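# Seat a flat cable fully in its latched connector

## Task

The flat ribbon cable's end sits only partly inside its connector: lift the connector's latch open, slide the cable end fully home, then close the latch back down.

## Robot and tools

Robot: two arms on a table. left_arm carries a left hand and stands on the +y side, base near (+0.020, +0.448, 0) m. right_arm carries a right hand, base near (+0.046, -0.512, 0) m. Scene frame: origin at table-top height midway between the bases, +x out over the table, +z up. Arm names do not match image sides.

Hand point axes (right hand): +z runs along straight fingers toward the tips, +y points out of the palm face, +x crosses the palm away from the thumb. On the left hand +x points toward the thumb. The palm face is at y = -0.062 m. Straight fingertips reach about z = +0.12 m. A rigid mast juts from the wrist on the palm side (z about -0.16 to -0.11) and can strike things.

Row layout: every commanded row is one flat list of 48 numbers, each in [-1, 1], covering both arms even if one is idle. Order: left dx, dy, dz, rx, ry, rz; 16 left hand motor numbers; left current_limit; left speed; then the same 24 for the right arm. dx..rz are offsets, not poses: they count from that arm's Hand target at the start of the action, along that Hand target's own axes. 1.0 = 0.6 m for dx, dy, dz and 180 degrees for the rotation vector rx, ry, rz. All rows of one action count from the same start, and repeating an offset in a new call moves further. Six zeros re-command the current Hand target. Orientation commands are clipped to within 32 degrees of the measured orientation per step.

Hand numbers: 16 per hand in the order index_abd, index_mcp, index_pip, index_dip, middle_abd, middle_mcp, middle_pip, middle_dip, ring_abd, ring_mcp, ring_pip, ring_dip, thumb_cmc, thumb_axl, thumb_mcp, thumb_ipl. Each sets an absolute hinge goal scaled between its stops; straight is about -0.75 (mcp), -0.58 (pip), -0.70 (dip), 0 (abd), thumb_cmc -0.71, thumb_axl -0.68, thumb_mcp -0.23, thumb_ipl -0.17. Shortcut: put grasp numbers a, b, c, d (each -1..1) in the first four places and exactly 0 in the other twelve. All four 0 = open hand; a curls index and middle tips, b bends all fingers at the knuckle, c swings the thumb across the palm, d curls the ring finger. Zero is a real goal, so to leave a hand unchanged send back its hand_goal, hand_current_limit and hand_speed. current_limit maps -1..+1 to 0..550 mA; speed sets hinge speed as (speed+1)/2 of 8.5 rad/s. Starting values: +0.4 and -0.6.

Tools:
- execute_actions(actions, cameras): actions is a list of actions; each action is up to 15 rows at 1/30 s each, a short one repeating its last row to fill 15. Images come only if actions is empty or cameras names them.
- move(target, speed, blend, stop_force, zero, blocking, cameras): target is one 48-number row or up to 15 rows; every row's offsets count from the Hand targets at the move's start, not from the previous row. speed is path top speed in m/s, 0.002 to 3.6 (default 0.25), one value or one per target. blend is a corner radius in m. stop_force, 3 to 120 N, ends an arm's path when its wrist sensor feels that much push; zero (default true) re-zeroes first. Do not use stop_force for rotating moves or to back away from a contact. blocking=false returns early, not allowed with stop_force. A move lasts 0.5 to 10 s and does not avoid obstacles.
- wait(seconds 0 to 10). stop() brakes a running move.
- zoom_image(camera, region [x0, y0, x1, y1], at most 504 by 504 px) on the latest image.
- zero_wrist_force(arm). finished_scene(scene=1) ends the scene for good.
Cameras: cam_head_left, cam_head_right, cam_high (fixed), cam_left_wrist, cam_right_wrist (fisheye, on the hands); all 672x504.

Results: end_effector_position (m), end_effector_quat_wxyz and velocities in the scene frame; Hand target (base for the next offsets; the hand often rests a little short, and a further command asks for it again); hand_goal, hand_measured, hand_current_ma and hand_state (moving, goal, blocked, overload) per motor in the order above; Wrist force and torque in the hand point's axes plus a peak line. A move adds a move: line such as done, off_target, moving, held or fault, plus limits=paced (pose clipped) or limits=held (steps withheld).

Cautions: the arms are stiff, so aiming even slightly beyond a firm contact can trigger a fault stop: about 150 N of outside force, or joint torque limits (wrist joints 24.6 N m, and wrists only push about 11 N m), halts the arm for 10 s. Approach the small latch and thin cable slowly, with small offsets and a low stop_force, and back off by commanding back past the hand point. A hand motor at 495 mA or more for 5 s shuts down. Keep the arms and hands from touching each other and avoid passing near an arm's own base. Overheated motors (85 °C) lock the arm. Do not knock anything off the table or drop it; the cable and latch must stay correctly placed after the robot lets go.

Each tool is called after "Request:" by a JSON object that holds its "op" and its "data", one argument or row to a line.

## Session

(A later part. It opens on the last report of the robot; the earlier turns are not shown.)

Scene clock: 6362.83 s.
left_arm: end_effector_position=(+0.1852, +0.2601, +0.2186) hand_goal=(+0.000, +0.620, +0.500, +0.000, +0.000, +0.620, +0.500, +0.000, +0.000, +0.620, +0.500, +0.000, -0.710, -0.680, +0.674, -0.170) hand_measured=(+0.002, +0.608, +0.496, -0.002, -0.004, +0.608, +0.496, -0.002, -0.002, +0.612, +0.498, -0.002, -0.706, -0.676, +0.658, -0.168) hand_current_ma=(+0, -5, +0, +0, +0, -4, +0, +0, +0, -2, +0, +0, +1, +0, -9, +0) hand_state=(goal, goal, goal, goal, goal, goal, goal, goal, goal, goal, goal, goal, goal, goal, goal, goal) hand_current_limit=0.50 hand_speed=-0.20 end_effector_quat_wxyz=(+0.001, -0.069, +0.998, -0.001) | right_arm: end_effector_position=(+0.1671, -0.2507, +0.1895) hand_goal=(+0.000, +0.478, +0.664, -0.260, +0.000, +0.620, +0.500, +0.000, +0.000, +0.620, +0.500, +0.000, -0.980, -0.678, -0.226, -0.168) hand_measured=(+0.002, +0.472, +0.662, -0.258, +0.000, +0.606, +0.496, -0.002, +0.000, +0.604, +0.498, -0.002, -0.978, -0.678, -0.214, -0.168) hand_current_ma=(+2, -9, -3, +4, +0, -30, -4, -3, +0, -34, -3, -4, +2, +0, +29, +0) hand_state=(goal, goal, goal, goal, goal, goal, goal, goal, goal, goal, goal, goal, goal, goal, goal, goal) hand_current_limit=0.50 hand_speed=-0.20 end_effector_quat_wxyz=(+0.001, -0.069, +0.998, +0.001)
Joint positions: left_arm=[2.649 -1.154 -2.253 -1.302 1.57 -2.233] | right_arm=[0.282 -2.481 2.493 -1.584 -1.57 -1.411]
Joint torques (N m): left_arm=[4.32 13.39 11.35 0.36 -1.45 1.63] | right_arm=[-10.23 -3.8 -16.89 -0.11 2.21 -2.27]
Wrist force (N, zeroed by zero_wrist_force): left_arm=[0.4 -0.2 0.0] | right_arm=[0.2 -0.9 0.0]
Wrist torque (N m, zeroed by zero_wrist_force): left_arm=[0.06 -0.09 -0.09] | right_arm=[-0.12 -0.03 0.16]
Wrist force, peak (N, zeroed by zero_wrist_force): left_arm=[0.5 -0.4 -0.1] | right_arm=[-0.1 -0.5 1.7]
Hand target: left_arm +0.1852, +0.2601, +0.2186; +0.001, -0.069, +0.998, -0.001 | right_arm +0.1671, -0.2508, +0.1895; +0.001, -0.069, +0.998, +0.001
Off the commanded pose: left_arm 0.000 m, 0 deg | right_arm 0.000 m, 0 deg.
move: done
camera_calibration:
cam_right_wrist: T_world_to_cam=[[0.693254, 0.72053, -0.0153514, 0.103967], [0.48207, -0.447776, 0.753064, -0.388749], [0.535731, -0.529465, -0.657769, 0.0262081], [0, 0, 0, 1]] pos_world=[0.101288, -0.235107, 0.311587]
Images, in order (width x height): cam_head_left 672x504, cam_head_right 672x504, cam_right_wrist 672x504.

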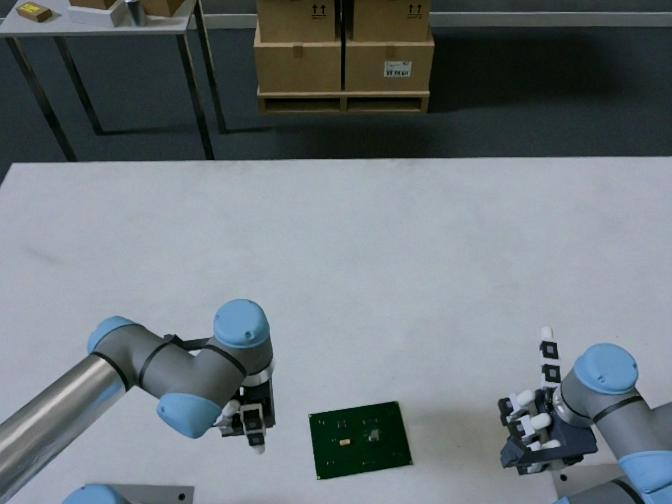

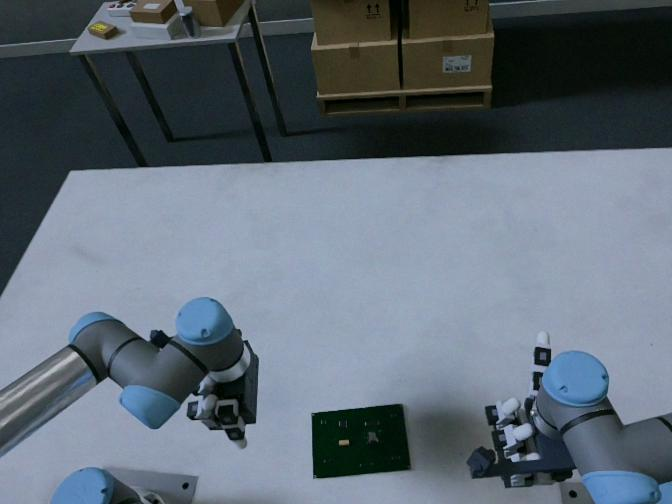

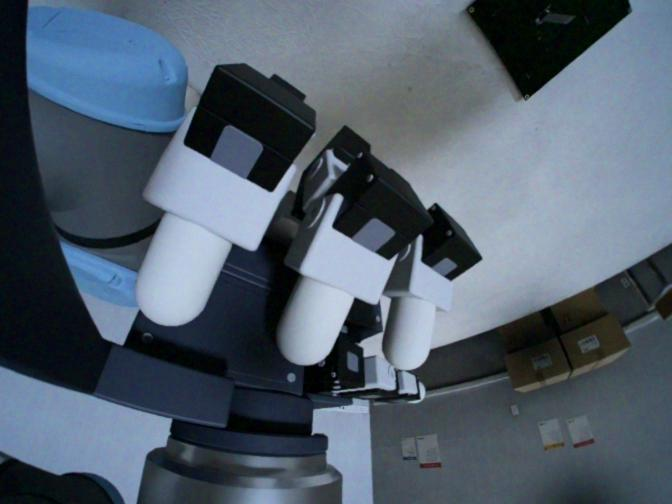

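Request:
{"op": "move", "data": {
  "target": [
    [0,0,0,0,0,0, 0,0.62,0.5,0.001, 0,0.62,0.5,0.001, 0,0.62,0.5,0.001, -0.71,-0.68,0.674,-0.17, 0.5,-0.2, -0.1286,0.0422,-0.0175,0,0,0, 0,0.479,0.664,-0.26, 0,0.62,0.5,0.001, 0,0.62,0.5,0.001, -0.98,-0.678,-0.226,-0.168, 0.5,-0.2],
    [0,0,0,0,0,0, 0,0.62,0.5,0.001, 0,0.62,0.5,0.001, 0,0.62,0.5,0.001, -0.71,-0.68,0.674,-0.17, 0.5,-0.2, -0.256,-0.1194,-0.1008,0,0,0, 0,0.479,0.664,-0.26, 0,0.62,0.5,0.001, 0,0.62,0.5,0.001, -0.98,-0.678,-0.226,-0.168, 0.5,-0.2]
  ],
  "speed": 0.25,
  "blend": [0.02,0]
}}

Request:
{"op": "move", "data": {
  "target": [0,0,0,0,0,-0.5, 0,0.62,0.5,0.001, 0,0.62,0.5,0.001, 0,0.62,0.5,0.001, -0.71,-0.68,0.674,-0.17, 0.5,-0.2, 0,0,0,0,0,0, 0,0.479,0.664,-0.26, 0,0.62,0.5,0.001, 0,0.62,0.5,0.001, -0.98,-0.678,-0.226,-0.168, 0.5,-0.2],
  "speed": 0.35
}}

Request:
{"op": "move", "data": {
  "target": [0.548,-0.0962,-0.0015,0.3583,0,0, 0,0.62,0.5,0.001, 0,0.62,0.5,0.001, 0,0.62,0.5,0.001, -0.71,-0.68,0.674,-0.17, 0.5,-0.2, 0,0,0,0,0,0, 0,0.479,0.664,-0.26, 0,0.62,0.5,0.001, 0,0.62,0.5,0.001, -0.98,-0.678,-0.226,-0.168, 0.5,-0.2],
  "speed": 0.3
}}

Request:
{"op": "move", "data": {
  "target": [-0.0173,0.282,0.1756,0,0,0, 0,0.62,0.5,0.001, 0,0.62,0.5,0.001, 0,0.62,0.5,0.001, -0.71,-0.68,0.674,-0.17, 0.5,-0.2, 0,0,0,0,0,0, 0,0.479,0.664,-0.26, 0,0.62,0.5,0.001, 0,0.62,0.5,0.001, -0.98,-0.678,-0.226,-0.168, 0.5,-0.2],
  "speed": 0.15,
  "cameras": ["cam_left_wrist"]
}}

Scene clock: 6385.17 s.
left_arm: end_effector_position=(+0.1852, +0.2601, +0.2186) hand_goal=(+0.000, +0.620, +0.500, +0.000, +0.000, +0.620, +0.500, +0.000, +0.000, +0.620, +0.500, +0.000, -0.710, -0.680, +0.674, -0.170) hand_measured=(+0.002, +0.608, +0.496, -0.002, -0.004, +0.608, +0.496, -0.002, -0.002, +0.612, +0.498, -0.002, -0.706, -0.676, +0.658, -0.168) hand_current_ma=(+0, -5, +0, +0, +0, -4, +0, +0, +0, -2, +0, +0, +1, +0, -9, +0) hand_state=(goal, goal, goal, goal, goal, goal, goal, goal, goal, goal, goal, goal, goal, goal, goal, goal) hand_current_limit=0.50 hand_speed=-0.20 end_effector_quat_wxyz=(+0.001, -0.069, +0.998, -0.001) | right_arm: end_effector_position=(+0.3289, -0.3006, +0.2502) hand_goal=(+0.000, +0.478, +0.664, -0.260, +0.000, +0.620, +0.500, +0.000, +0.000, +0.620, +0.500, +0.000, -0.980, -0.678, -0.226, -0.168) hand_measured=(+0.002, +0.472, +0.662, -0.258, +0.000, +0.606, +0.496, -0.002, +0.000, +0.604, +0.498, -0.002, -0.978, -0.678, -0.214, -0.168) hand_current_ma=(+2, -9, -3, +4, +0, -30, -4, -3, +0, -34, -3, -4, +2, +0, +29, +0) hand_state=(goal, goal, goal, goal, goal, goal, goal, goal, goal, goal, goal, goal, goal, goal, goal, goal) hand_current_limit=0.50 hand_speed=-0.20 end_effector_quat_wxyz=(+0.001, -0.069, +0.998, +0.001)
Joint positions: left_arm=[2.649 -1.154 -2.253 -1.302 1.57 -2.233] | right_arm=[-0.053 -2.12 2.236 -1.689 -1.57 -1.746]
Joint torques (N m): left_arm=[4.61 14.9 11.47 0.37 -1.42 1.74] | right_arm=[-10.06 13.27 -30.53 -0.14 2.3 -2.12]
Wrist force (N, zeroed by zero_wrist_force): left_arm=[0.5 -0.2 0.1] | right_arm=[0.2 -0.9 0.1]
Wrist torque (N m, zeroed by zero_wrist_force): left_arm=[0.05 -0.09 -0.08] | right_arm=[-0.14 -0.06 0.16]
Wrist force, peak (N, zeroed by zero_wrist_force): left_arm=[0.6 -0.3 -0.2] | right_arm=[-0.6 -1.8 -0.1]
Hand target: left_arm +0.1852, +0.2601, +0.2186; +0.001, -0.069, +0.998, -0.001 | right_arm +0.3290, -0.3006, +0.2502; +0.001, -0.069, +0.998, +0.001
Off the commanded pose: left_arm 0.000 m, 0 deg | right_arm 0.000 m, 0 deg.
move: done

Scene clock: 6388.17 s.
left_arm: end_effector_position=(+0.1852, +0.2601, +0.2186) hand_goal=(+0.000, +0.620, +0.500, +0.000, +0.000, +0.620, +0.500, +0.000, +0.000, +0.620, +0.500, +0.000, -0.710, -0.680, +0.674, -0.170) hand_measured=(+0.002, +0.608, +0.496, -0.002, -0.004, +0.608, +0.496, -0.002, -0.002, +0.612, +0.498, -0.002, -0.706, -0.676, +0.658, -0.168) hand_current_ma=(+0, -5, +0, +0, +0, -4, +0, +0, +0, -2, +0, +0, +1, +0, -9, +0) hand_state=(goal, goal, goal, goal, goal, goal, goal, goal, goal, goal, goal, goal, goal, goal, goal, goal) hand_current_limit=0.50 hand_speed=-0.20 end_effector_quat_wxyz=(+0.000, +0.754, -0.657, +0.002) | right_arm: end_effector_position=(+0.3290, -0.3006, +0.2502) hand_goal=(+0.000, +0.478, +0.664, -0.260, +0.000, +0.620, +0.500, +0.000, +0.000, +0.620, +0.500, +0.000, -0.980, -0.678, -0.226, -0.168) hand_measured=(+0.002, +0.472, +0.662, -0.258, +0.000, +0.606, +0.496, -0.002, +0.000, +0.604, +0.498, -0.002, -0.978, -0.678, -0.214, -0.168) hand_current_ma=(+2, -9, -3, +4, +0, -30, -4, -3, +0, -34, -3, -4, +2, +0, +29, +0) hand_state=(goal, goal, goal, goal, goal, goal, goal, goal, goal, goal, goal, goal, goal, goal, goal, goal) hand_current_limit=0.50 hand_speed=-0.20 end_effector_quat_wxyz=(+0.001, -0.069, +0.998, +0.001)
Joint positions: left_arm=[3.093 -1.004 -2.325 -1.381 1.569 -3.359] | right_arm=[-0.053 -2.12 2.236 -1.689 -1.569 -1.746]
Joint torques (N m): left_arm=[9.08 9.73 11.95 0.42 1.93 -2.51] | right_arm=[-10.16 13.47 -30.22 -0.28 2.28 -2.19]
Wrist force (N, zeroed by zero_wrist_force): left_arm=[0.2 0.0 0.0] | right_arm=[0.1 -1.2 0.1]
Wrist torque (N m, zeroed by zero_wrist_force): left_arm=[0.07 -0.05 0.01] | right_arm=[-0.19 -0.06 0.14]
Wrist force, peak (N, zeroed by zero_wrist_force): left_arm=[0.7 -0.4 0.2] | right_arm=[0.5 -1.5 0.2]
Hand target: left_arm +0.1852, +0.2601, +0.2186; +0.000, +0.754, -0.656, +0.002 | right_arm +0.3290, -0.3006, +0.2502; +0.001, -0.069, +0.998, +0.001
Off the commanded pose: left_arm 0.000 m, 0 deg | right_arm 0.000 m, 0 deg.
move: done

Scene clock: 6390.87 s.
left_arm: end_effector_position=(+0.2877, -0.0576, +0.2204) hand_goal=(+0.000, +0.620, +0.500, +0.000, +0.000, +0.620, +0.500, +0.000, +0.000, +0.620, +0.500, +0.000, -0.710, -0.680, +0.674, -0.170) hand_measured=(+0.002, +0.608, +0.496, -0.002, -0.004, +0.608, +0.496, -0.002, -0.002, +0.612, +0.498, -0.002, -0.706, -0.676, +0.658, -0.168) hand_current_ma=(+0, -5, +0, +0, +0, -4, +0, +0, +0, -2, +0, +0, +1, +0, -9, +0) hand_state=(goal, goal, goal, goal, goal, goal, goal, goal, goal, goal, goal, goal, goal, goal, goal, goal) hand_current_limit=0.50 hand_speed=-0.20 end_effector_quat_wxyz=(-0.402, +0.638, -0.554, +0.352) | right_arm: end_effector_position=(+0.3290, -0.3006, +0.2502) hand_goal=(+0.000, +0.478, +0.664, -0.260, +0.000, +0.620, +0.500, +0.000, +0.000, +0.620, +0.500, +0.000, -0.980, -0.678, -0.226, -0.168) hand_measured=(+0.002, +0.472, +0.662, -0.258, +0.000, +0.606, +0.496, -0.002, +0.000, +0.604, +0.498, -0.002, -0.978, -0.678, -0.214, -0.168) hand_current_ma=(+2, -9, -3, +4, +0, -30, -4, -3, +0, -34, -3, -4, +2, +0, +29, +0) hand_state=(goal, goal, goal, goal, goal, goal, goal, goal, goal, goal, goal, goal, goal, goal, goal, goal) hand_current_limit=0.50 hand_speed=-0.20 end_effector_quat_wxyz=(+0.001, -0.069, +0.998, +0.001)
Joint positions: left_arm=[2.049 -1.806 -1.975 -0.361 2.607 -4.075] | right_arm=[-0.053 -2.12 2.236 -1.689 -1.569 -1.746]
Joint torques (N m): left_arm=[-8.84 16.4 30.11 4.94 3.23 1.72] | right_arm=[-9.74 13 -30.06 -0.16 2.26 -2.27]
Wrist force (N, zeroed by zero_wrist_force): left_arm=[0.9 -0.8 0.7] | right_arm=[0.4 -0.8 0.2]
Wrist torque (N m, zeroed by zero_wrist_force): left_arm=[0.21 -0.19 -0.13] | right_arm=[-0.14 -0.09 0.17]
Wrist force, peak (N, zeroed by zero_wrist_force): left_arm=[1.6 -0.7 0.4] | right_arm=[0.4 -1.5 -0.1]
Hand target: left_arm +0.2878, -0.0576, +0.2204; -0.402, +0.638, -0.554, +0.352 | right_arm +0.3290, -0.3006, +0.2502; +0.001, -0.069, +0.998, +0.001
Off the commanded pose: left_arm 0.000 m, 0 deg | right_arm 0.000 m, 0 deg.
move: done

Scene clock: 6392.93 s.
left_arm: end_effector_position=(+0.3088, -0.0447, +0.0224) hand_goal=(+0.000, +0.620, +0.500, +0.000, +0.000, +0.620, +0.500, +0.000, +0.000, +0.620, +0.500, +0.000, -0.710, -0.680, +0.674, -0.170) hand_measured=(+0.002, +0.608, +0.496, -0.002, -0.004, +0.608, +0.496, -0.002, -0.002, +0.612, +0.498, -0.002, -0.706, -0.676, +0.658, -0.168) hand_current_ma=(+0, -5, +0, +0, +0, -4, +0, +0, +0, -2, +0, +0, +1, +0, -9, +0) hand_state=(goal, goal, goal, goal, goal, goal, goal, goal, goal, goal, goal, goal, goal, goal, goal, goal) hand_current_limit=0.50 hand_speed=-0.20 end_effector_quat_wxyz=(-0.402, +0.638, -0.554, +0.352) | right_arm: end_effector_position=(+0.3290, -0.3006, +0.2502) hand_goal=(+0.000, +0.478, +0.664, -0.260, +0.000, +0.620, +0.500, +0.000, +0.000, +0.620, +0.500, +0.000, -0.980, -0.678, -0.226, -0.168) hand_measured=(+0.002, +0.472, +0.662, -0.258, +0.000, +0.606, +0.496, -0.002, +0.000, +0.604, +0.498, -0.002, -0.978, -0.678, -0.214, -0.168) hand_current_ma=(+2, -9, -3, +4, +0, -30, -4, -3, +0, -34, -3, -4, +2, +0, +29, +0) hand_state=(goal, goal, goal, goal, goal, goal, goal, goal, goal, goal, goal, goal, goal, goal, goal, goal) hand_current_limit=0.50 hand_speed=-0.20 end_effector_quat_wxyz=(+0.001, -0.069, +0.998, +0.001)
Joint positions: left_arm=[2.099 -2.223 -2.094 0.242 2.579 -3.996] | right_arm=[-0.053 -2.12 2.236 -1.689 -1.569 -1.746]
Joint torques (N m): left_arm=[8.62 26.05 20.73 5.06 -0.76 1.72] | right_arm=[-9.84 13.06 -29.85 -0.25 2.21 -2.14]
Wrist force (N, zeroed by zero_wrist_force): left_arm=[0.8 -0.9 0.7] | right_arm=[0.5 -1.0 0.0]
Wrist torque (N m, zeroed by zero_wrist_force): left_arm=[0.20 -0.17 -0.14] | right_arm=[-0.15 -0.10 0.18]
Wrist force, peak (N, zeroed by zero_wrist_force): left_arm=[1.0 -2.1 0.3] | right_arm=[0.2 -1.4 0.4]
Hand target: left_arm +0.3088, -0.0447, +0.0224; -0.402, +0.638, -0.554, +0.352 | right_arm +0.3290, -0.3006, +0.2502; +0.001, -0.069, +0.998, +0.001
Off the commanded pose: left_arm 0.000 m, 0 deg | right_arm 0.000 m, 0 deg.
move: done
camera_calibration:
cam_left_wrist: T_world_to_cam=[[0.199907, 0.805904, 0.557275, -0.066322], [-0.408903, -0.448241, 0.794907, 0.0354698], [0.890413, -0.386779, 0.23993, -0.173407], [0, 0, 0, 1]] pos_world=[0.182166, 0.00227786, 0.0503701]
Images, in order (width x height): cam_left_wrist 672x504.

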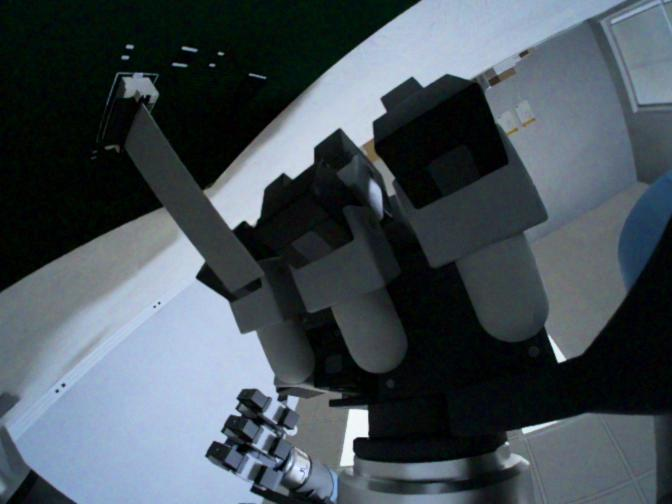

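Request:
{"op": "zoom_image", "data": {
  "camera": "cam_left_wrist",
  "region": [90, 65, 170, 165]
}}

Request:
{"op": "zoom_image", "data": {
  "camera": "cam_left_wrist",
  "region": [100, 70, 164, 118]
}}

Request:
{"op": "zoom_image", "data": {
  "camera": "cam_left_wrist",
  "region": [86, 108, 136, 158]
}}

Scaled by 5.040 from the camera's 672x504 image, which has a finer 960x720 frame.

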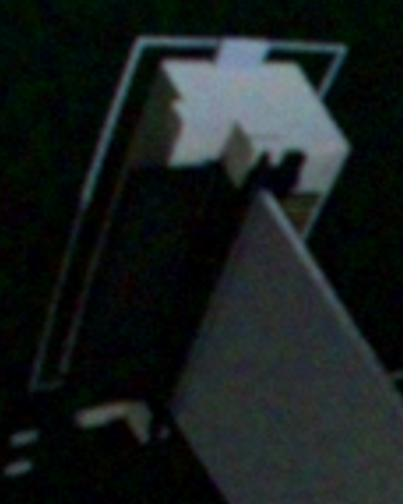

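Scaled by 7.875 from the camera's 672x504 image, which has a finer 960x720 frame.

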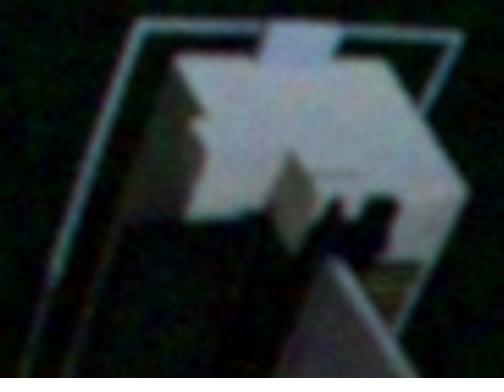

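Scaled by 10.080 from the camera's 672x504 image, which has a finer 960x720 frame.

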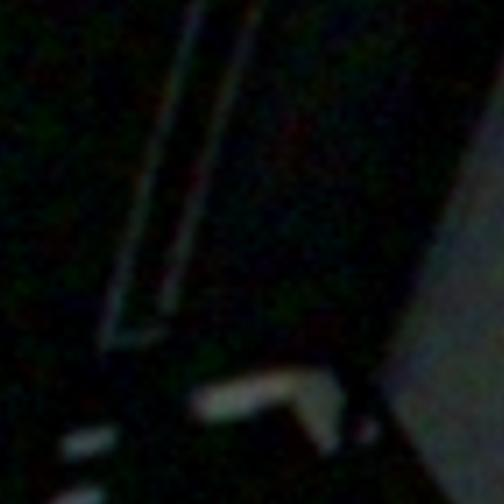

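Request:
{"op": "move", "data": {
  "target": [0,-0.0158,0.0331,0,0,0, 0,0.62,0.5,0.001, 0,0.62,0.5,0.001, 0,0.62,0.5,0.001, -0.71,-0.68,0.674,-0.17, 0.5,-0.2, 0,0,0,0,0,0, 0,0.479,0.664,-0.26, 0,0.62,0.5,0.001, 0,0.62,0.5,0.001, -0.98,-0.678,-0.226,-0.168, 0.5,-0.2],
  "speed": 0.1,
  "cameras": ["cam_left_wrist"]
}}

Request:
{"op": "zoom_image", "data": {
  "camera": "cam_left_wrist",
  "region": [0, 95, 64, 159]
}}

Scene clock: 6430.93 s.
left_arm: end_effector_position=(+0.3305, -0.0417, +0.0224) hand_goal=(+0.000, +0.620, +0.500, +0.000, +0.000, +0.620, +0.500, +0.000, +0.000, +0.620, +0.500, +0.000, -0.710, -0.680, +0.674, -0.170) hand_measured=(+0.002, +0.608, +0.496, -0.002, -0.004, +0.608, +0.496, -0.002, -0.002, +0.612, +0.498, -0.002, -0.706, -0.676, +0.658, -0.168) hand_current_ma=(+0, -5, +0, +0, +0, -4, +0, +0, +0, -2, +0, +0, +1, +0, -9, +0) hand_state=(goal, goal, goal, goal, goal, goal, goal, goal, goal, goal, goal, goal, goal, goal, goal, goal) hand_current_limit=0.50 hand_speed=-0.20 end_effector_quat_wxyz=(-0.402, +0.638, -0.554, +0.352) | right_arm: end_effector_position=(+0.3290, -0.3006, +0.2502) hand_goal=(+0.000, +0.478, +0.664, -0.260, +0.000, +0.620, +0.500, +0.000, +0.000, +0.620, +0.500, +0.000, -0.980, -0.678, -0.226, -0.168) hand_measured=(+0.002, +0.472, +0.662, -0.258, +0.000, +0.606, +0.496, -0.002, +0.000, +0.604, +0.498, -0.002, -0.978, -0.678, -0.214, -0.168) hand_current_ma=(+2, -9, -3, +4, +0, -30, -4, -3, +0, -34, -3, -4, +2, +0, +29, +0) hand_state=(goal, goal, goal, goal, goal, goal, goal, goal, goal, goal, goal, goal, goal, goal, goal, goal) hand_current_limit=0.50 hand_speed=-0.20 end_effector_quat_wxyz=(+0.001, -0.069, +0.998, +0.001)
Joint positions: left_arm=[2.14 -2.239 -2.077 0.292 2.553 -3.936] | right_arm=[-0.053 -2.12 2.236 -1.689 -1.569 -1.746]
Joint torques (N m): left_arm=[10.35 26.74 21.76 5.39 -0.89 1.88] | right_arm=[-8.94 12.63 -29.76 -0.22 2.11 -2.15]
Wrist force (N, zeroed by zero_wrist_force): left_arm=[1.0 -0.6 0.7] | right_arm=[0.4 -0.9 0.1]
Wrist torque (N m, zeroed by zero_wrist_force): left_arm=[0.24 -0.21 -0.13] | right_arm=[-0.14 -0.09 0.18]
Wrist force, peak (N, zeroed by zero_wrist_force): left_arm=[1.0 -1.0 1.1] | right_arm=[0.6 -1.3 0.5]
Hand target: left_arm +0.3306, -0.0417, +0.0224; -0.402, +0.638, -0.554, +0.352 | right_arm +0.3290, -0.3006, +0.2502; +0.001, -0.069, +0.998, +0.001
Off the commanded pose: left_arm 0.000 m, 0 deg | right_arm 0.000 m, 0 deg.
move: done
camera_calibration:
cam_left_wrist: T_world_to_cam=[[0.199929, 0.805893, 0.557283, -0.0730268], [-0.409015, -0.448195, 0.794876, 0.0457911], [0.890357, -0.386856, 0.240015, -0.191537], [0, 0, 0, 1]] pos_world=[0.203866, 0.00527784, 0.0502701]
Images, in order (width x height): cam_left_wrist 672x504.

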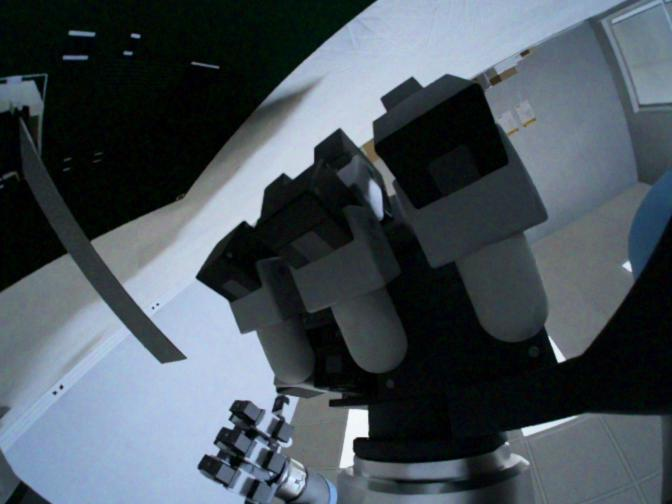

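Scaled by 7.875 from the camera's 672x504 image, which has a finer 960x720 frame.

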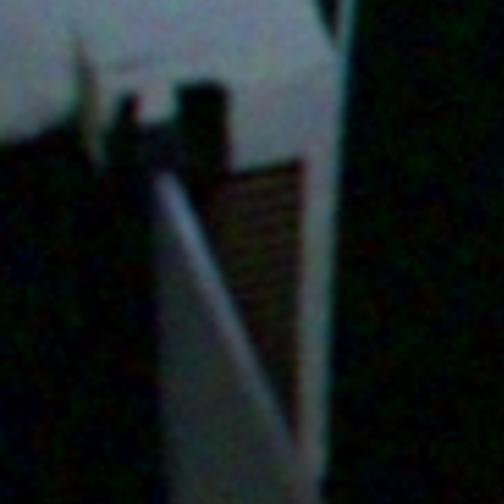

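Request:
{"op": "wait", "data": {
  "seconds": 0,
  "cameras": ["cam_head_left","cam_head_right"]
}}

Request:
{"op": "zoom_image", "data": {
  "camera": "cam_head_left",
  "region": [362, 426, 386, 448]
}}

Request:
{"op": "zoom_image", "data": {
  "camera": "cam_head_right",
  "region": [362, 428, 386, 450]
}}

Scene clock: 6452.23 s.
left_arm: end_effector_position=(+0.3306, -0.0417, +0.0224) hand_goal=(+0.000, +0.620, +0.500, +0.000, +0.000, +0.620, +0.500, +0.000, +0.000, +0.620, +0.500, +0.000, -0.710, -0.680, +0.674, -0.170) hand_measured=(+0.002, +0.608, +0.496, -0.002, -0.004, +0.608, +0.496, -0.002, -0.002, +0.612, +0.498, -0.002, -0.706, -0.676, +0.658, -0.168) hand_current_ma=(+0, -5, +0, +0, +0, -4, +0, +0, +0, -2, +0, +0, +1, +0, -9, +0) hand_state=(goal, goal, goal, goal, goal, goal, goal, goal, goal, goal, goal, goal, goal, goal, goal, goal) hand_current_limit=0.50 hand_speed=-0.20 end_effector_quat_wxyz=(-0.402, +0.638, -0.554, +0.352) | right_arm: end_effector_position=(+0.3290, -0.3006, +0.2502) hand_goal=(+0.000, +0.478, +0.664, -0.260, +0.000, +0.620, +0.500, +0.000, +0.000, +0.620, +0.500, +0.000, -0.980, -0.678, -0.226, -0.168) hand_measured=(+0.002, +0.472, +0.662, -0.258, +0.000, +0.606, +0.496, -0.002, +0.000, +0.604, +0.498, -0.002, -0.978, -0.678, -0.214, -0.168) hand_current_ma=(+2, -9, -3, +4, +0, -30, -4, -3, +0, -34, -3, -4, +2, +0, +29, +0) hand_state=(goal, goal, goal, goal, goal, goal, goal, goal, goal, goal, goal, goal, goal, goal, goal, goal) hand_current_limit=0.50 hand_speed=-0.20 end_effector_quat_wxyz=(+0.001, -0.069, +0.998, +0.001)
Joint positions: left_arm=[2.14 -2.239 -2.077 0.292 2.553 -3.935] | right_arm=[-0.053 -2.12 2.236 -1.689 -1.569 -1.746]
Joint torques (N m): left_arm=[9.29 26.02 20.69 5.2 -0.9 1.6] | right_arm=[-9.02 12.74 -29.58 -0.25 2.17 -2.14]
Wrist force (N, zeroed by zero_wrist_force): left_arm=[0.9 -0.7 0.7] | right_arm=[0.4 -0.8 0.1]
Wrist torque (N m, zeroed by zero_wrist_force): left_arm=[0.23 -0.20 -0.13] | right_arm=[-0.12 -0.09 0.17]
Wrist force, peak (N, zeroed by zero_wrist_force): left_arm=[1.1 -1.0 0.9] | right_arm=[0.5 -1.4 0.1]
Hand target: left_arm +0.3306, -0.0417, +0.0224; -0.402, +0.638, -0.554, +0.352 | right_arm +0.3290, -0.3006, +0.2502; +0.001, -0.069, +0.998, +0.001
Off the commanded pose: left_arm 0.000 m, 0 deg | right_arm 0.000 m, 0 deg.
Images, in order (width x height): cam_head_left 672x504, cam_head_right 672x504.

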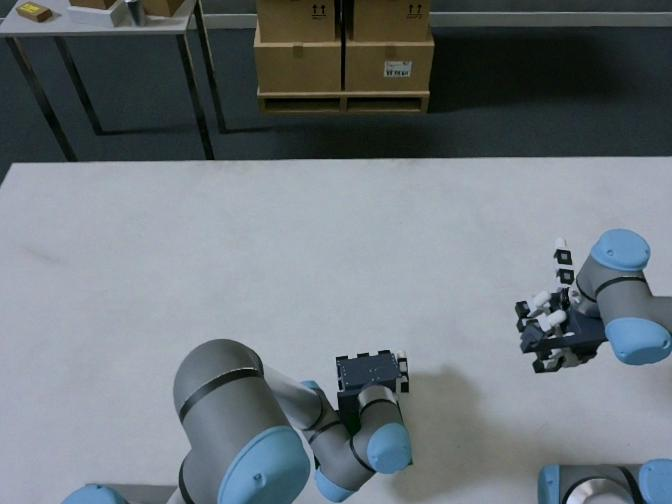

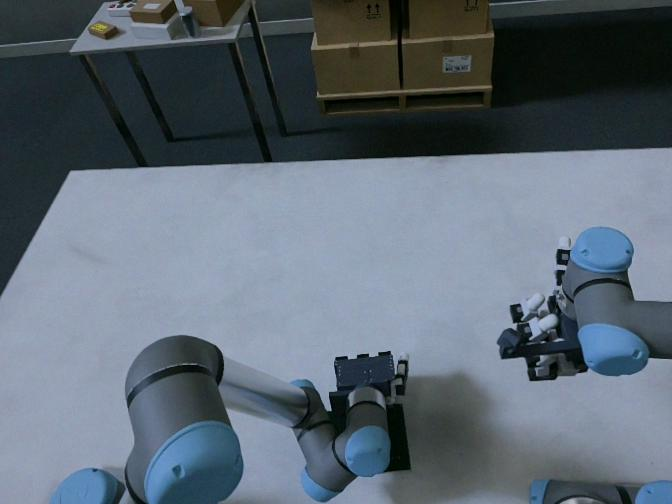

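Scaled by 21.000 from the camera's 672x504 image, which has a finer 960x720 frame.

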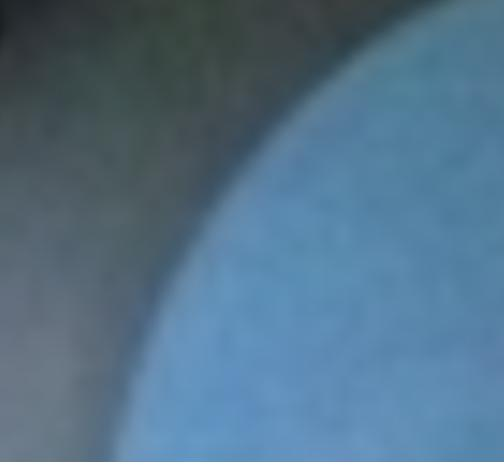

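Scaled by 21.000 from the camera's 672x504 image, which has a finer 960x720 frame.

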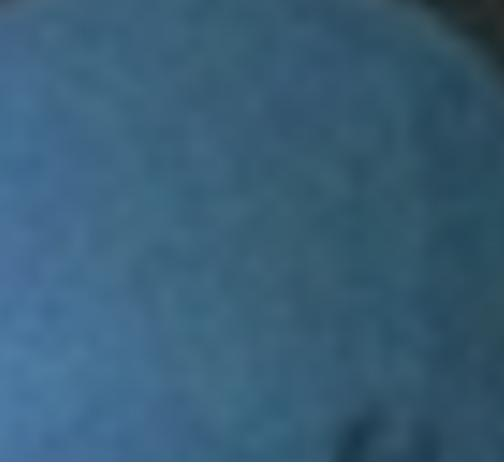

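Request:
{"op": "move", "data": {
  "target": [0.0163,-0.266,-0.2092,0,0,0,0,0.62,0.5,0.001,0,0.62,0.5,0.001,0,0.62,0.5,0.001,-0.71,-0.68,0.674,-0.17,0.5,-0.2,0,0,0,0,0,0,0,0.479,0.664,-0.26,0,0.62,0.5,0.001,0,0.62,0.5,0.001,-0.98,-0.678,-0.226,-0.168,0.5,-0.2],
  "speed": 0.2
}}

Request:
{"op": "move", "data": {
  "target": [-0.548,0.0413,-0.0868,-0.3583,0,0,0,0.62,0.5,0.001,0,0.62,0.5,0.001,0,0.62,0.5,0.001,-0.71,-0.68,0.674,-0.17,0.5,-0.2,0,0,0,0,0,0,0,0.479,0.664,-0.26,0,0.62,0.5,0.001,0,0.62,0.5,0.001,-0.98,-0.678,-0.226,-0.168,0.5,-0.2],
  "speed": 0.3,
  "cameras": ["cam_head_left","cam_head_right"]
}}

Request:
{"op": "zoom_image", "data": {
  "camera": "cam_head_left",
  "region": [358, 424, 392, 452]
}}

Request:
{"op": "zoom_image", "data": {
  "camera": "cam_head_right",
  "region": [358, 426, 392, 454]
}}

Scene clock: 6483.67 s.
left_arm: end_effector_position=(+0.2874, -0.0571, +0.2204) hand_goal=(+0.000, +0.620, +0.500, +0.000, +0.000, +0.620, +0.500, +0.000, +0.000, +0.620, +0.500, +0.000, -0.710, -0.680, +0.674, -0.170) hand_measured=(+0.002, +0.608, +0.496, -0.002, -0.004, +0.608, +0.496, -0.002, -0.002, +0.612, +0.498, -0.002, -0.706, -0.676, +0.658, -0.168) hand_current_ma=(+0, -4, +0, +0, +0, -4, +0, +0, +0, -2, +0, +0, +1, +0, -9, +0) hand_state=(goal, goal, goal, goal, goal, goal, goal, goal, goal, goal, goal, goal, goal, goal, goal, goal) hand_current_limit=0.50 hand_speed=-0.20 end_effector_quat_wxyz=(-0.402, +0.638, -0.554, +0.352) | right_arm: end_effector_position=(+0.3290, -0.3006, +0.2502) hand_goal=(+0.000, +0.478, +0.664, -0.260, +0.000, +0.620, +0.500, +0.000, +0.000, +0.620, +0.500, +0.000, -0.980, -0.678, -0.226, -0.168) hand_measured=(+0.002, +0.472, +0.662, -0.258, +0.000, +0.606, +0.496, -0.002, +0.000, +0.604, +0.498, -0.002, -0.978, -0.678, -0.214, -0.168) hand_current_ma=(+2, -9, -3, +4, +0, -30, -4, -3, +0, -34, -3, -4, +2, +0, +29, +0) hand_state=(goal, goal, goal, goal, goal, goal, goal, goal, goal, goal, goal, goal, goal, goal, goal, goal) hand_current_limit=0.50 hand_speed=-0.20 end_effector_quat_wxyz=(+0.001, -0.069, +0.998, +0.001)
Joint positions: left_arm=[2.049 -1.805 -1.977 -0.361 2.607 -4.075] | right_arm=[-0.053 -2.12 2.236 -1.689 -1.569 -1.746]
Joint torques (N m): left_arm=[-9.63 38.57 27.84 0.87 3.33 -2.29] | right_arm=[-8.44 13.24 -30.19 -0.33 2 -2.2]
Wrist force (N, zeroed by zero_wrist_force): left_arm=[1.0 -0.9 0.7] | right_arm=[0.4 -1.2 0.3]
Wrist torque (N m, zeroed by zero_wrist_force): left_arm=[0.19 -0.20 0.02] | right_arm=[-0.19 -0.10 0.17]
Wrist force, peak (N, zeroed by zero_wrist_force): left_arm=[0.9 -1.9 0.0] | right_arm=[0.1 -1.5 0.2]
Hand target: left_arm +0.2874, -0.0571, +0.2204; -0.402, +0.638, -0.554, +0.352 | right_arm +0.3290, -0.3006, +0.2502; +0.001, -0.069, +0.998, +0.001
Off the commanded pose: left_arm 0.000 m, 0 deg | right_arm 0.000 m, 0 deg.
move: done

Scene clock: 6486.40 s.
left_arm: end_effector_position=(+0.1848, +0.2605, +0.2196) hand_goal=(+0.000, +0.620, +0.500, +0.000, +0.000, +0.620, +0.500, +0.000, +0.000, +0.620, +0.500, +0.000, -0.710, -0.680, +0.674, -0.170) hand_measured=(+0.002, +0.608, +0.496, -0.002, -0.004, +0.608, +0.496, -0.002, -0.002, +0.612, +0.498, -0.002, -0.706, -0.676, +0.658, -0.168) hand_current_ma=(+0, -4, +0, +0, +0, -4, +0, +0, +0, -2, +0, +0, +1, +0, -9, +0) hand_state=(goal, goal, goal, goal, goal, goal, goal, goal, goal, goal, goal, goal, goal, goal, goal, goal) hand_current_limit=0.50 hand_speed=-0.20 end_effector_quat_wxyz=(+0.000, +0.754, -0.656, +0.002) | right_arm: end_effector_position=(+0.3290, -0.3006, +0.2502) hand_goal=(+0.000, +0.478, +0.664, -0.260, +0.000, +0.620, +0.500, +0.000, +0.000, +0.620, +0.500, +0.000, -0.980, -0.678, -0.226, -0.168) hand_measured=(+0.002, +0.472, +0.662, -0.258, +0.000, +0.606, +0.496, -0.002, +0.000, +0.604, +0.498, -0.002, -0.978, -0.678, -0.214, -0.168) hand_current_ma=(+2, -9, -3, +4, +0, -30, -4, -3, +0, -34, -3, -4, +2, +0, +29, +0) hand_state=(goal, goal, goal, goal, goal, goal, goal, goal, goal, goal, goal, goal, goal, goal, goal, goal) hand_current_limit=0.50 hand_speed=-0.20 end_effector_quat_wxyz=(+0.001, -0.069, +0.998, +0.001)
Joint positions: left_arm=[3.095 -1.001 -2.323 -1.385 1.569 -3.358] | right_arm=[-0.053 -2.12 2.236 -1.689 -1.569 -1.746]
Joint torques (N m): left_arm=[8.02 11.13 11.97 0.29 -1.82 1.97] | right_arm=[-8.37 12.96 -29.78 -0.37 2 -2.1]
Wrist force (N, zeroed by zero_wrist_force): left_arm=[0.2 0.0 0.0] | right_arm=[0.1 -1.1 0.1]
Wrist torque (N m, zeroed by zero_wrist_force): left_arm=[0.07 -0.05 -0.12] | right_arm=[-0.17 -0.05 0.15]
Wrist force, peak (N, zeroed by zero_wrist_force): left_arm=[1.7 -0.9 0.6] | right_arm=[0.3 -1.3 0.3]
Hand target: left_arm +0.1848, +0.2606, +0.2196; +0.000, +0.754, -0.656, +0.002 | right_arm +0.3290, -0.3006, +0.2502; +0.001, -0.069, +0.998, +0.001
Off the commanded pose: left_arm 0.000 m, 0 deg | right_arm 0.000 m, 0 deg.
move: done
Images, in order (width x height): cam_head_left 672x504, cam_head_right 672x504.

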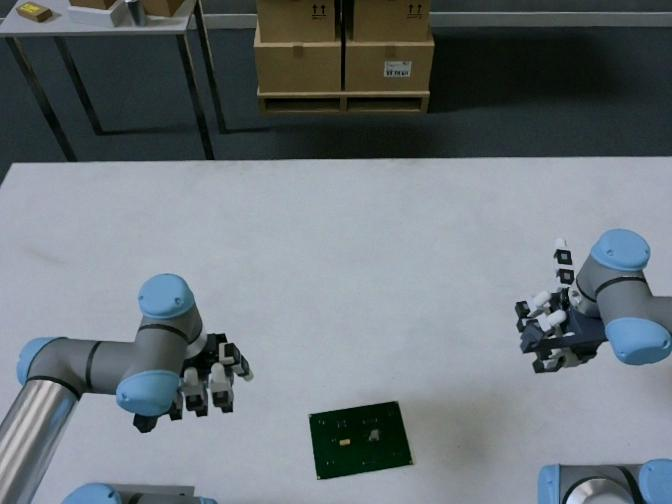

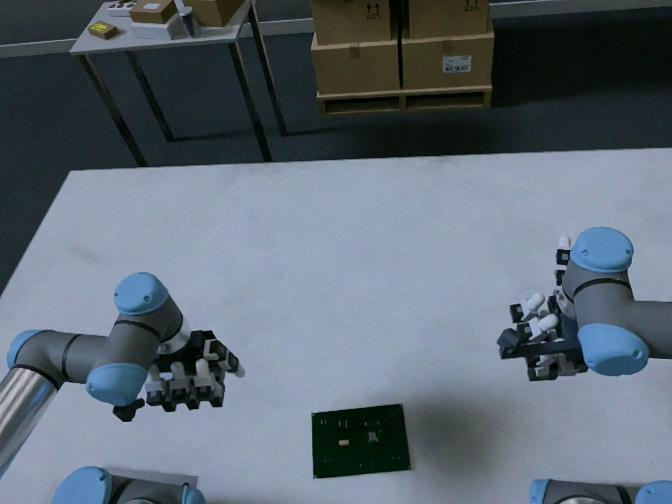

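Scaled by 14.824 from the camera's 672x504 image, which has a finer 960x720 frame.

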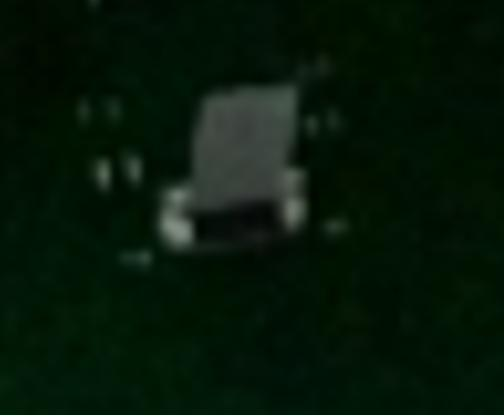

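Scaled by 14.824 from the camera's 672x504 image, which has a finer 960x720 frame.

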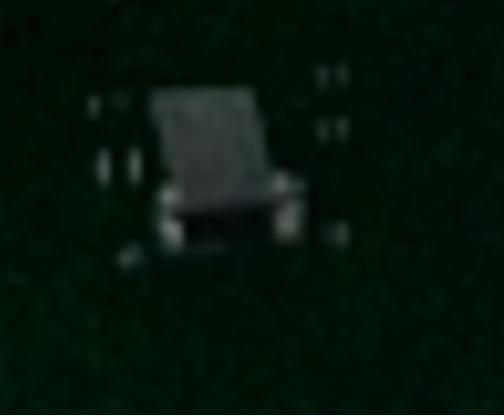

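Request:
{"op": "move", "data": {
  "target": [
    [0,0,0,0,0,0.125,0,0.62,0.5,0.001,0,0.62,0.5,0.001,0,0.62,0.5,0.001,-0.71,-0.68,0.674,-0.17,0.5,-0.2,0.1273,0.1615,0.0833,0,0,0,0,0.479,0.664,-0.26,0,0.62,0.5,0.001,0,0.62,0.5,0.001,-0.98,-0.678,-0.226,-0.168,0.5,-0.2],
    [0,0,0,0,0,0.25,0,0.62,0.5,0.001,0,0.62,0.5,0.001,0,0.62,0.5,0.001,-0.71,-0.68,0.674,-0.17,0.5,-0.2,0.2758,0.2268,0.132,0,0,0,0,0.479,0.664,-0.26,0,0.62,0.5,0.001,0,0.62,0.5,0.001,-0.98,-0.678,-0.226,-0.168,0.5,-0.2],
    [0,0,0,0,0,0.4,0,0.62,0.5,0.001,0,0.62,0.5,0.001,0,0.62,0.5,0.001,-0.71,-0.68,0.674,-0.17,0.5,-0.2,0.2653,0.4418,0.1333,0,0,0,0,0.479,0.664,-0.26,0,0.62,0.5,0.001,0,0.62,0.5,0.001,-0.98,-0.678,-0.226,-0.168,0.5,-0.2],
    [0,0,0,0,0,0.5,0,0.62,0.5,0.001,0,0.62,0.5,0.001,0,0.62,0.5,0.001,-0.71,-0.68,0.674,-0.17,0.5,-0.2,0.1596,0.5272,0.1333,0,0,0,0,0.479,0.664,-0.26,0,0.62,0.5,0.001,0,0.62,0.5,0.001,-0.98,-0.678,-0.226,-0.168,0.5,-0.2]
  ],
  "speed": 0.3,
  "blend": [0.03,0.03,0.02,0],
  "cameras": ["cam_head_left","cam_head_right","cam_high"]
}}

Scene clock: 6539.53 s.
left_arm: end_effector_position=(+0.1848, +0.2606, +0.2196) hand_goal=(+0.000, +0.620, +0.500, +0.000, +0.000, +0.620, +0.500, +0.000, +0.000, +0.620, +0.500, +0.000, -0.710, -0.680, +0.674, -0.170) hand_measured=(+0.002, +0.608, +0.496, -0.002, -0.004, +0.608, +0.496, -0.002, -0.002, +0.612, +0.498, -0.002, -0.706, -0.676, +0.658, -0.168) hand_current_ma=(+0, -4, +0, +0, +0, -4, +0, +0, +0, -2, +0, +0, +1, +0, -9, +0) hand_state=(goal, goal, goal, goal, goal, goal, goal, goal, goal, goal, goal, goal, goal, goal, goal, goal) hand_current_limit=0.50 hand_speed=-0.20 end_effector_quat_wxyz=(+0.001, -0.069, +0.998, -0.001) | right_arm: end_effector_position=(+0.1907, -0.0005, +0.1704) hand_goal=(+0.000, +0.478, +0.664, -0.260, +0.000, +0.620, +0.500, +0.000, +0.000, +0.620, +0.500, +0.000, -0.980, -0.678, -0.226, -0.168) hand_measured=(+0.002, +0.472, +0.662, -0.258, +0.000, +0.606, +0.496, -0.002, +0.000, +0.604, +0.498, -0.002, -0.978, -0.678, -0.214, -0.168) hand_current_ma=(+2, -9, -3, +4, +0, -30, -4, -3, +0, -34, -3, -4, +2, +0, +29, +0) hand_state=(goal, goal, goal, goal, goal, goal, goal, goal, goal, goal, goal, goal, goal, goal, goal, goal) hand_current_limit=0.50 hand_speed=-0.20 end_effector_quat_wxyz=(+0.001, -0.069, +0.998, +0.001)
Joint positions: left_arm=[2.65 -1.152 -2.252 -1.306 1.57 -2.232] | right_arm=[0.944 -1.619 2.117 -2.071 -1.572 -0.749]
Joint torques (N m): left_arm=[-8.55 16.09 12.61 0.34 -1.67 1.98] | right_arm=[-9.76 -5.37 -28.26 -5.94 -1.39 -2.16]
Wrist force (N, zeroed by zero_wrist_force): left_arm=[0.3 -0.1 0.1] | right_arm=[-0.4 0.0 0.0]
Wrist torque (N m, zeroed by zero_wrist_force): left_arm=[0.06 -0.07 -0.10] | right_arm=[-0.01 0.04 0.11]
Wrist force, peak (N, zeroed by zero_wrist_force): left_arm=[0.6 -0.2 0.1] | right_arm=[-0.3 -2.0 0.0]
Hand target: left_arm +0.1848, +0.2606, +0.2196; +0.001, -0.069, +0.998, -0.001 | right_arm +0.1907, -0.0004, +0.1704; +0.001, -0.069, +0.998, +0.001
Off the commanded pose: left_arm 0.000 m, 0 deg | right_arm 0.000 m, 0 deg.
move: done
Images, in order (width x height): cam_head_left 672x504, cam_head_right 672x504, cam_high 672x504.

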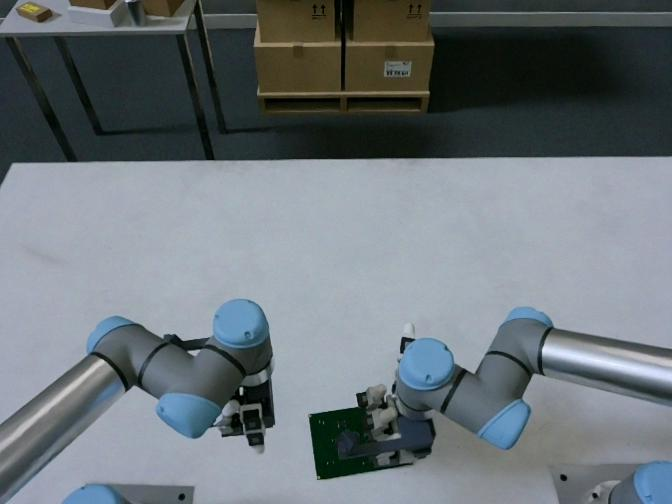

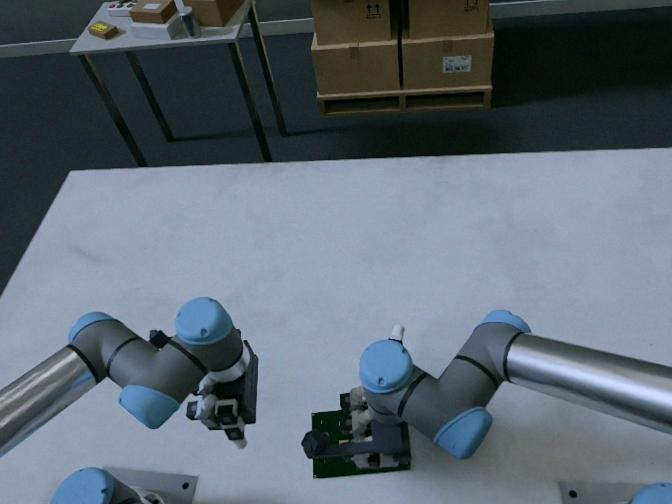

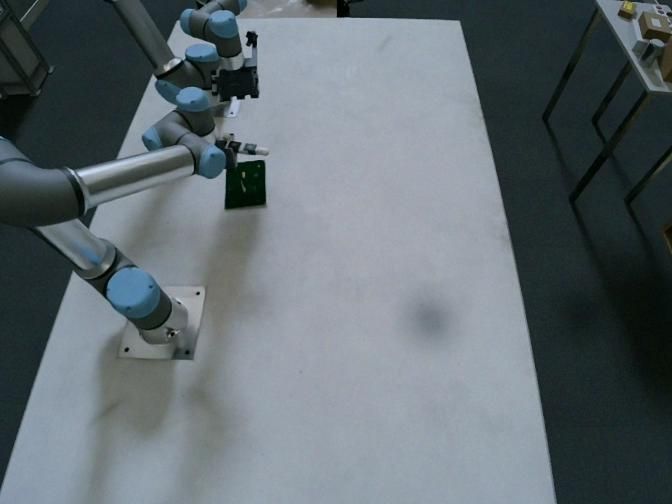

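Request:
{"op": "move", "data": {
  "target": [0,0,0,0,0,0,0,0.62,0.5,0.001,0,0.62,0.5,0.001,0,0.62,0.5,0.001,-0.71,-0.68,0.674,-0.17,0.5,-0.2,0,0,0.1373,0,0,0,0,0.479,0.664,-0.26,0,0.62,0.5,0.001,0,0.62,0.5,0.001,-0.98,-0.678,-0.226,-0.168,0.5,-0.2],
  "speed": 0.12
}}

Request:
{"op": "zero_wrist_force", "data": {
  "arm": "right_arm"
}}

Request:
{"op": "move", "data": {
  "target": [0,0,0,0,0,0,0,0.62,0.5,0.001,0,0.62,0.5,0.001,0,0.62,0.5,0.001,-0.71,-0.68,0.674,-0.17,0.5,-0.2,0,0,0.0233,0,0,0,0,0.479,0.664,-0.26,0,0.62,0.5,0.001,0,0.62,0.5,0.001,-0.98,-0.678,-0.226,-0.168,0.5,-0.2],
  "speed": 0.005,
  "stop_force": 3,
  "cameras": ["cam_head_left","cam_head_right","cam_right_wrist"]
}}

Scene clock: 6547.33 s.
left_arm: end_effector_position=(+0.1848, +0.2606, +0.2196) hand_goal=(+0.000, +0.620, +0.500, +0.000, +0.000, +0.620, +0.500, +0.000, +0.000, +0.620, +0.500, +0.000, -0.710, -0.680, +0.674, -0.170) hand_measured=(+0.002, +0.608, +0.496, -0.002, -0.004, +0.608, +0.496, -0.002, -0.002, +0.612, +0.498, -0.002, -0.706, -0.676, +0.658, -0.168) hand_current_ma=(+0, -4, +0, +0, +0, -4, +0, +0, +0, -2, +0, +0, +1, +0, -9, +0) hand_state=(goal, goal, goal, goal, goal, goal, goal, goal, goal, goal, goal, goal, goal, goal, goal, goal) hand_current_limit=0.50 hand_speed=-0.20 end_effector_quat_wxyz=(+0.001, -0.069, +0.998, -0.001) | right_arm: end_effector_position=(+0.1909, -0.0003, +0.0881) hand_goal=(+0.000, +0.478, +0.664, -0.260, +0.000, +0.620, +0.500, +0.000, +0.000, +0.620, +0.500, +0.000, -0.980, -0.678, -0.226, -0.168) hand_measured=(+0.002, +0.472, +0.662, -0.258, +0.000, +0.606, +0.496, -0.002, +0.000, +0.604, +0.498, -0.002, -0.978, -0.678, -0.214, -0.168) hand_current_ma=(+2, -9, -3, +4, +0, -30, -4, -3, +0, -34, -3, -4, +2, +0, +29, +0) hand_state=(goal, goal, goal, goal, goal, goal, goal, goal, goal, goal, goal, goal, goal, goal, goal, goal) hand_current_limit=0.50 hand_speed=-0.20 end_effector_quat_wxyz=(+0.001, -0.069, +0.998, +0.001)
Joint positions: left_arm=[2.65 -1.151 -2.252 -1.306 1.57 -2.232] | right_arm=[0.943 -1.481 2.235 -2.327 -1.572 -0.749]
Joint torques (N m): left_arm=[-9.01 15.3 11.57 0.35 -1.58 1.8] | right_arm=[11.46 -8.34 -11.93 -5.81 2.26 1.94]
Wrist force (N, zeroed by zero_wrist_force): left_arm=[0.4 -0.2 0.0] | right_arm=[-0.2 -0.6 0.5]
Wrist torque (N m, zeroed by zero_wrist_force): left_arm=[0.06 -0.08 -0.09] | right_arm=[-0.12 0.02 0.08]
Wrist force, peak (N, zeroed by zero_wrist_force): left_arm=[0.5 -0.5 0.0] | right_arm=[-1.0 -0.3 0.3]
Hand target: left_arm +0.1848, +0.2606, +0.2196; +0.001, -0.069, +0.998, -0.001 | right_arm +0.1909, -0.0003, +0.0880; +0.001, -0.069, +0.998, +0.001
Off the commanded pose: left_arm 0.000 m, 0 deg | right_arm 0.000 m, 0 deg.
move: done

Wrist force sensor zeroed.

Scene clock: 6550.97 s.
left_arm: end_effector_position=(+0.1848, +0.2606, +0.2196) hand_goal=(+0.000, +0.620, +0.500, +0.000, +0.000, +0.620, +0.500, +0.000, +0.000, +0.620, +0.500, +0.000, -0.710, -0.680, +0.674, -0.170) hand_measured=(+0.002, +0.608, +0.496, -0.002, -0.004, +0.608, +0.496, -0.002, -0.002, +0.612, +0.498, -0.002, -0.706, -0.676, +0.658, -0.168) hand_current_ma=(+0, -4, +0, +0, +0, -4, +0, +0, +0, -2, +0, +0, +1, +0, -9, +0) hand_state=(goal, goal, goal, goal, goal, goal, goal, goal, goal, goal, goal, goal, goal, goal, goal, goal) hand_current_limit=0.50 hand_speed=-0.20 end_effector_quat_wxyz=(+0.001, -0.069, +0.998, -0.001) | right_arm: end_effector_position=(+0.1909, -0.0003, +0.0740) hand_goal=(+0.000, +0.478, +0.664, -0.260, +0.000, +0.620, +0.500, +0.000, +0.000, +0.620, +0.500, +0.000, -0.980, -0.678, -0.226, -0.168) hand_measured=(+0.002, +0.476, +0.662, -0.258, +0.000, +0.606, +0.496, -0.002, +0.000, +0.604, +0.498, -0.002, -0.978, -0.678, -0.214, -0.168) hand_current_ma=(+2, -3, -3, +4, +0, -30, -4, -3, +0, -34, -3, -4, +2, +0, +29, +0) hand_state=(goal, goal, goal, goal, goal, goal, goal, goal, goal, goal, goal, goal, goal, goal, goal, goal) hand_current_limit=0.50 hand_speed=-0.20 end_effector_quat_wxyz=(+0.001, -0.069, +0.998, +0.001)
Joint positions: left_arm=[2.65 -1.151 -2.252 -1.306 1.57 -2.232] | right_arm=[0.943 -1.451 2.25 -2.372 -1.572 -0.749]
Joint torques (N m): left_arm=[-4.7 16.26 12.03 0.29 -1.34 1.79] | right_arm=[-0.79 -8.63 -9.92 -5.83 2.24 -1.71]
Wrist force (N, zeroed by zero_wrist_force): left_arm=[0.4 -0.3 0.0] | right_arm=[-0.2 0.1 -0.6]
Wrist torque (N m, zeroed by zero_wrist_force): left_arm=[0.04 -0.08 -0.08] | right_arm=[0.05 0.01 -0.01]
Wrist force, peak (N, zeroed by zero_wrist_force): left_arm=[0.6 -0.3 -0.1] | right_arm=[-0.3 0.0 -1.7]
Hand target: left_arm +0.1848, +0.2606, +0.2196; +0.001, -0.069, +0.998, -0.001 | right_arm +0.1909, -0.0003, +0.0740; +0.001, -0.069, +0.998, +0.001
Off the commanded pose: left_arm 0.000 m, 0 deg | right_arm 0.000 m, 0 deg.
move: done
camera_calibration:
cam_right_wrist: T_world_to_cam=[[0.693175, 0.720607, -0.0152554, -0.0947368], [0.482159, -0.447864, 0.752955, -0.201108], [0.535753, -0.529285, -0.657895, 0.0700831], [0, 0, 0, 1]] pos_world=[0.125088, 0.0152928, 0.196088]
Images, in order (width x height): cam_head_left 672x504, cam_head_right 672x504, cam_right_wrist 672x504.

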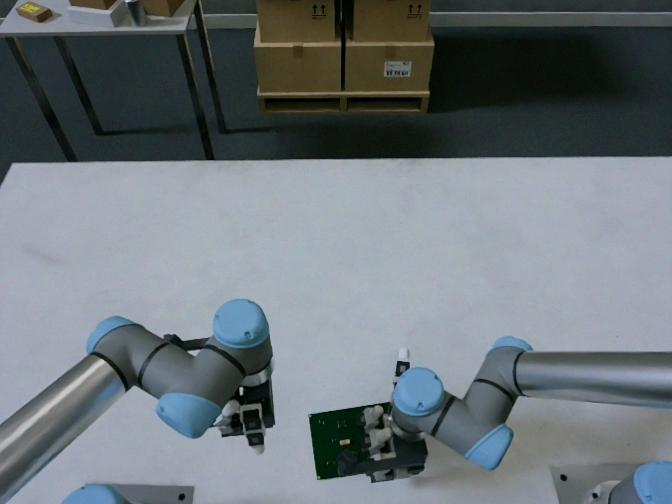

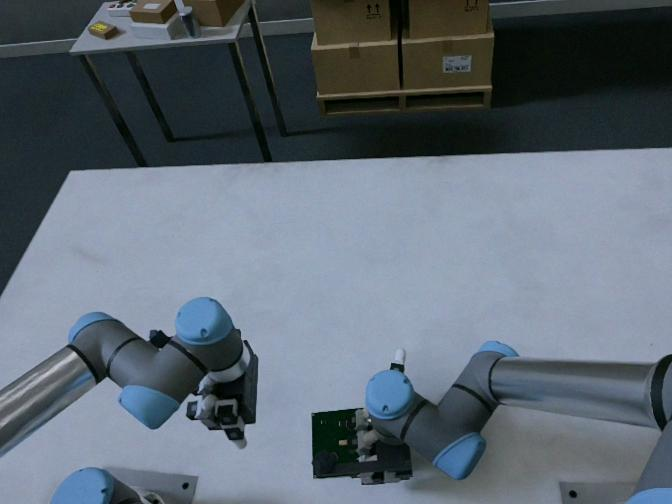

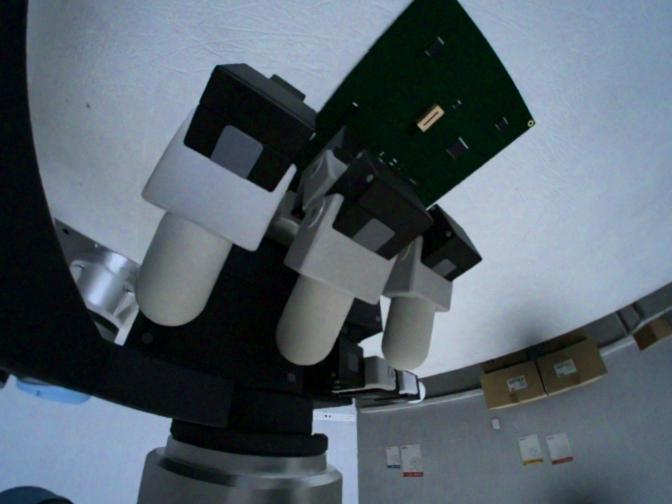

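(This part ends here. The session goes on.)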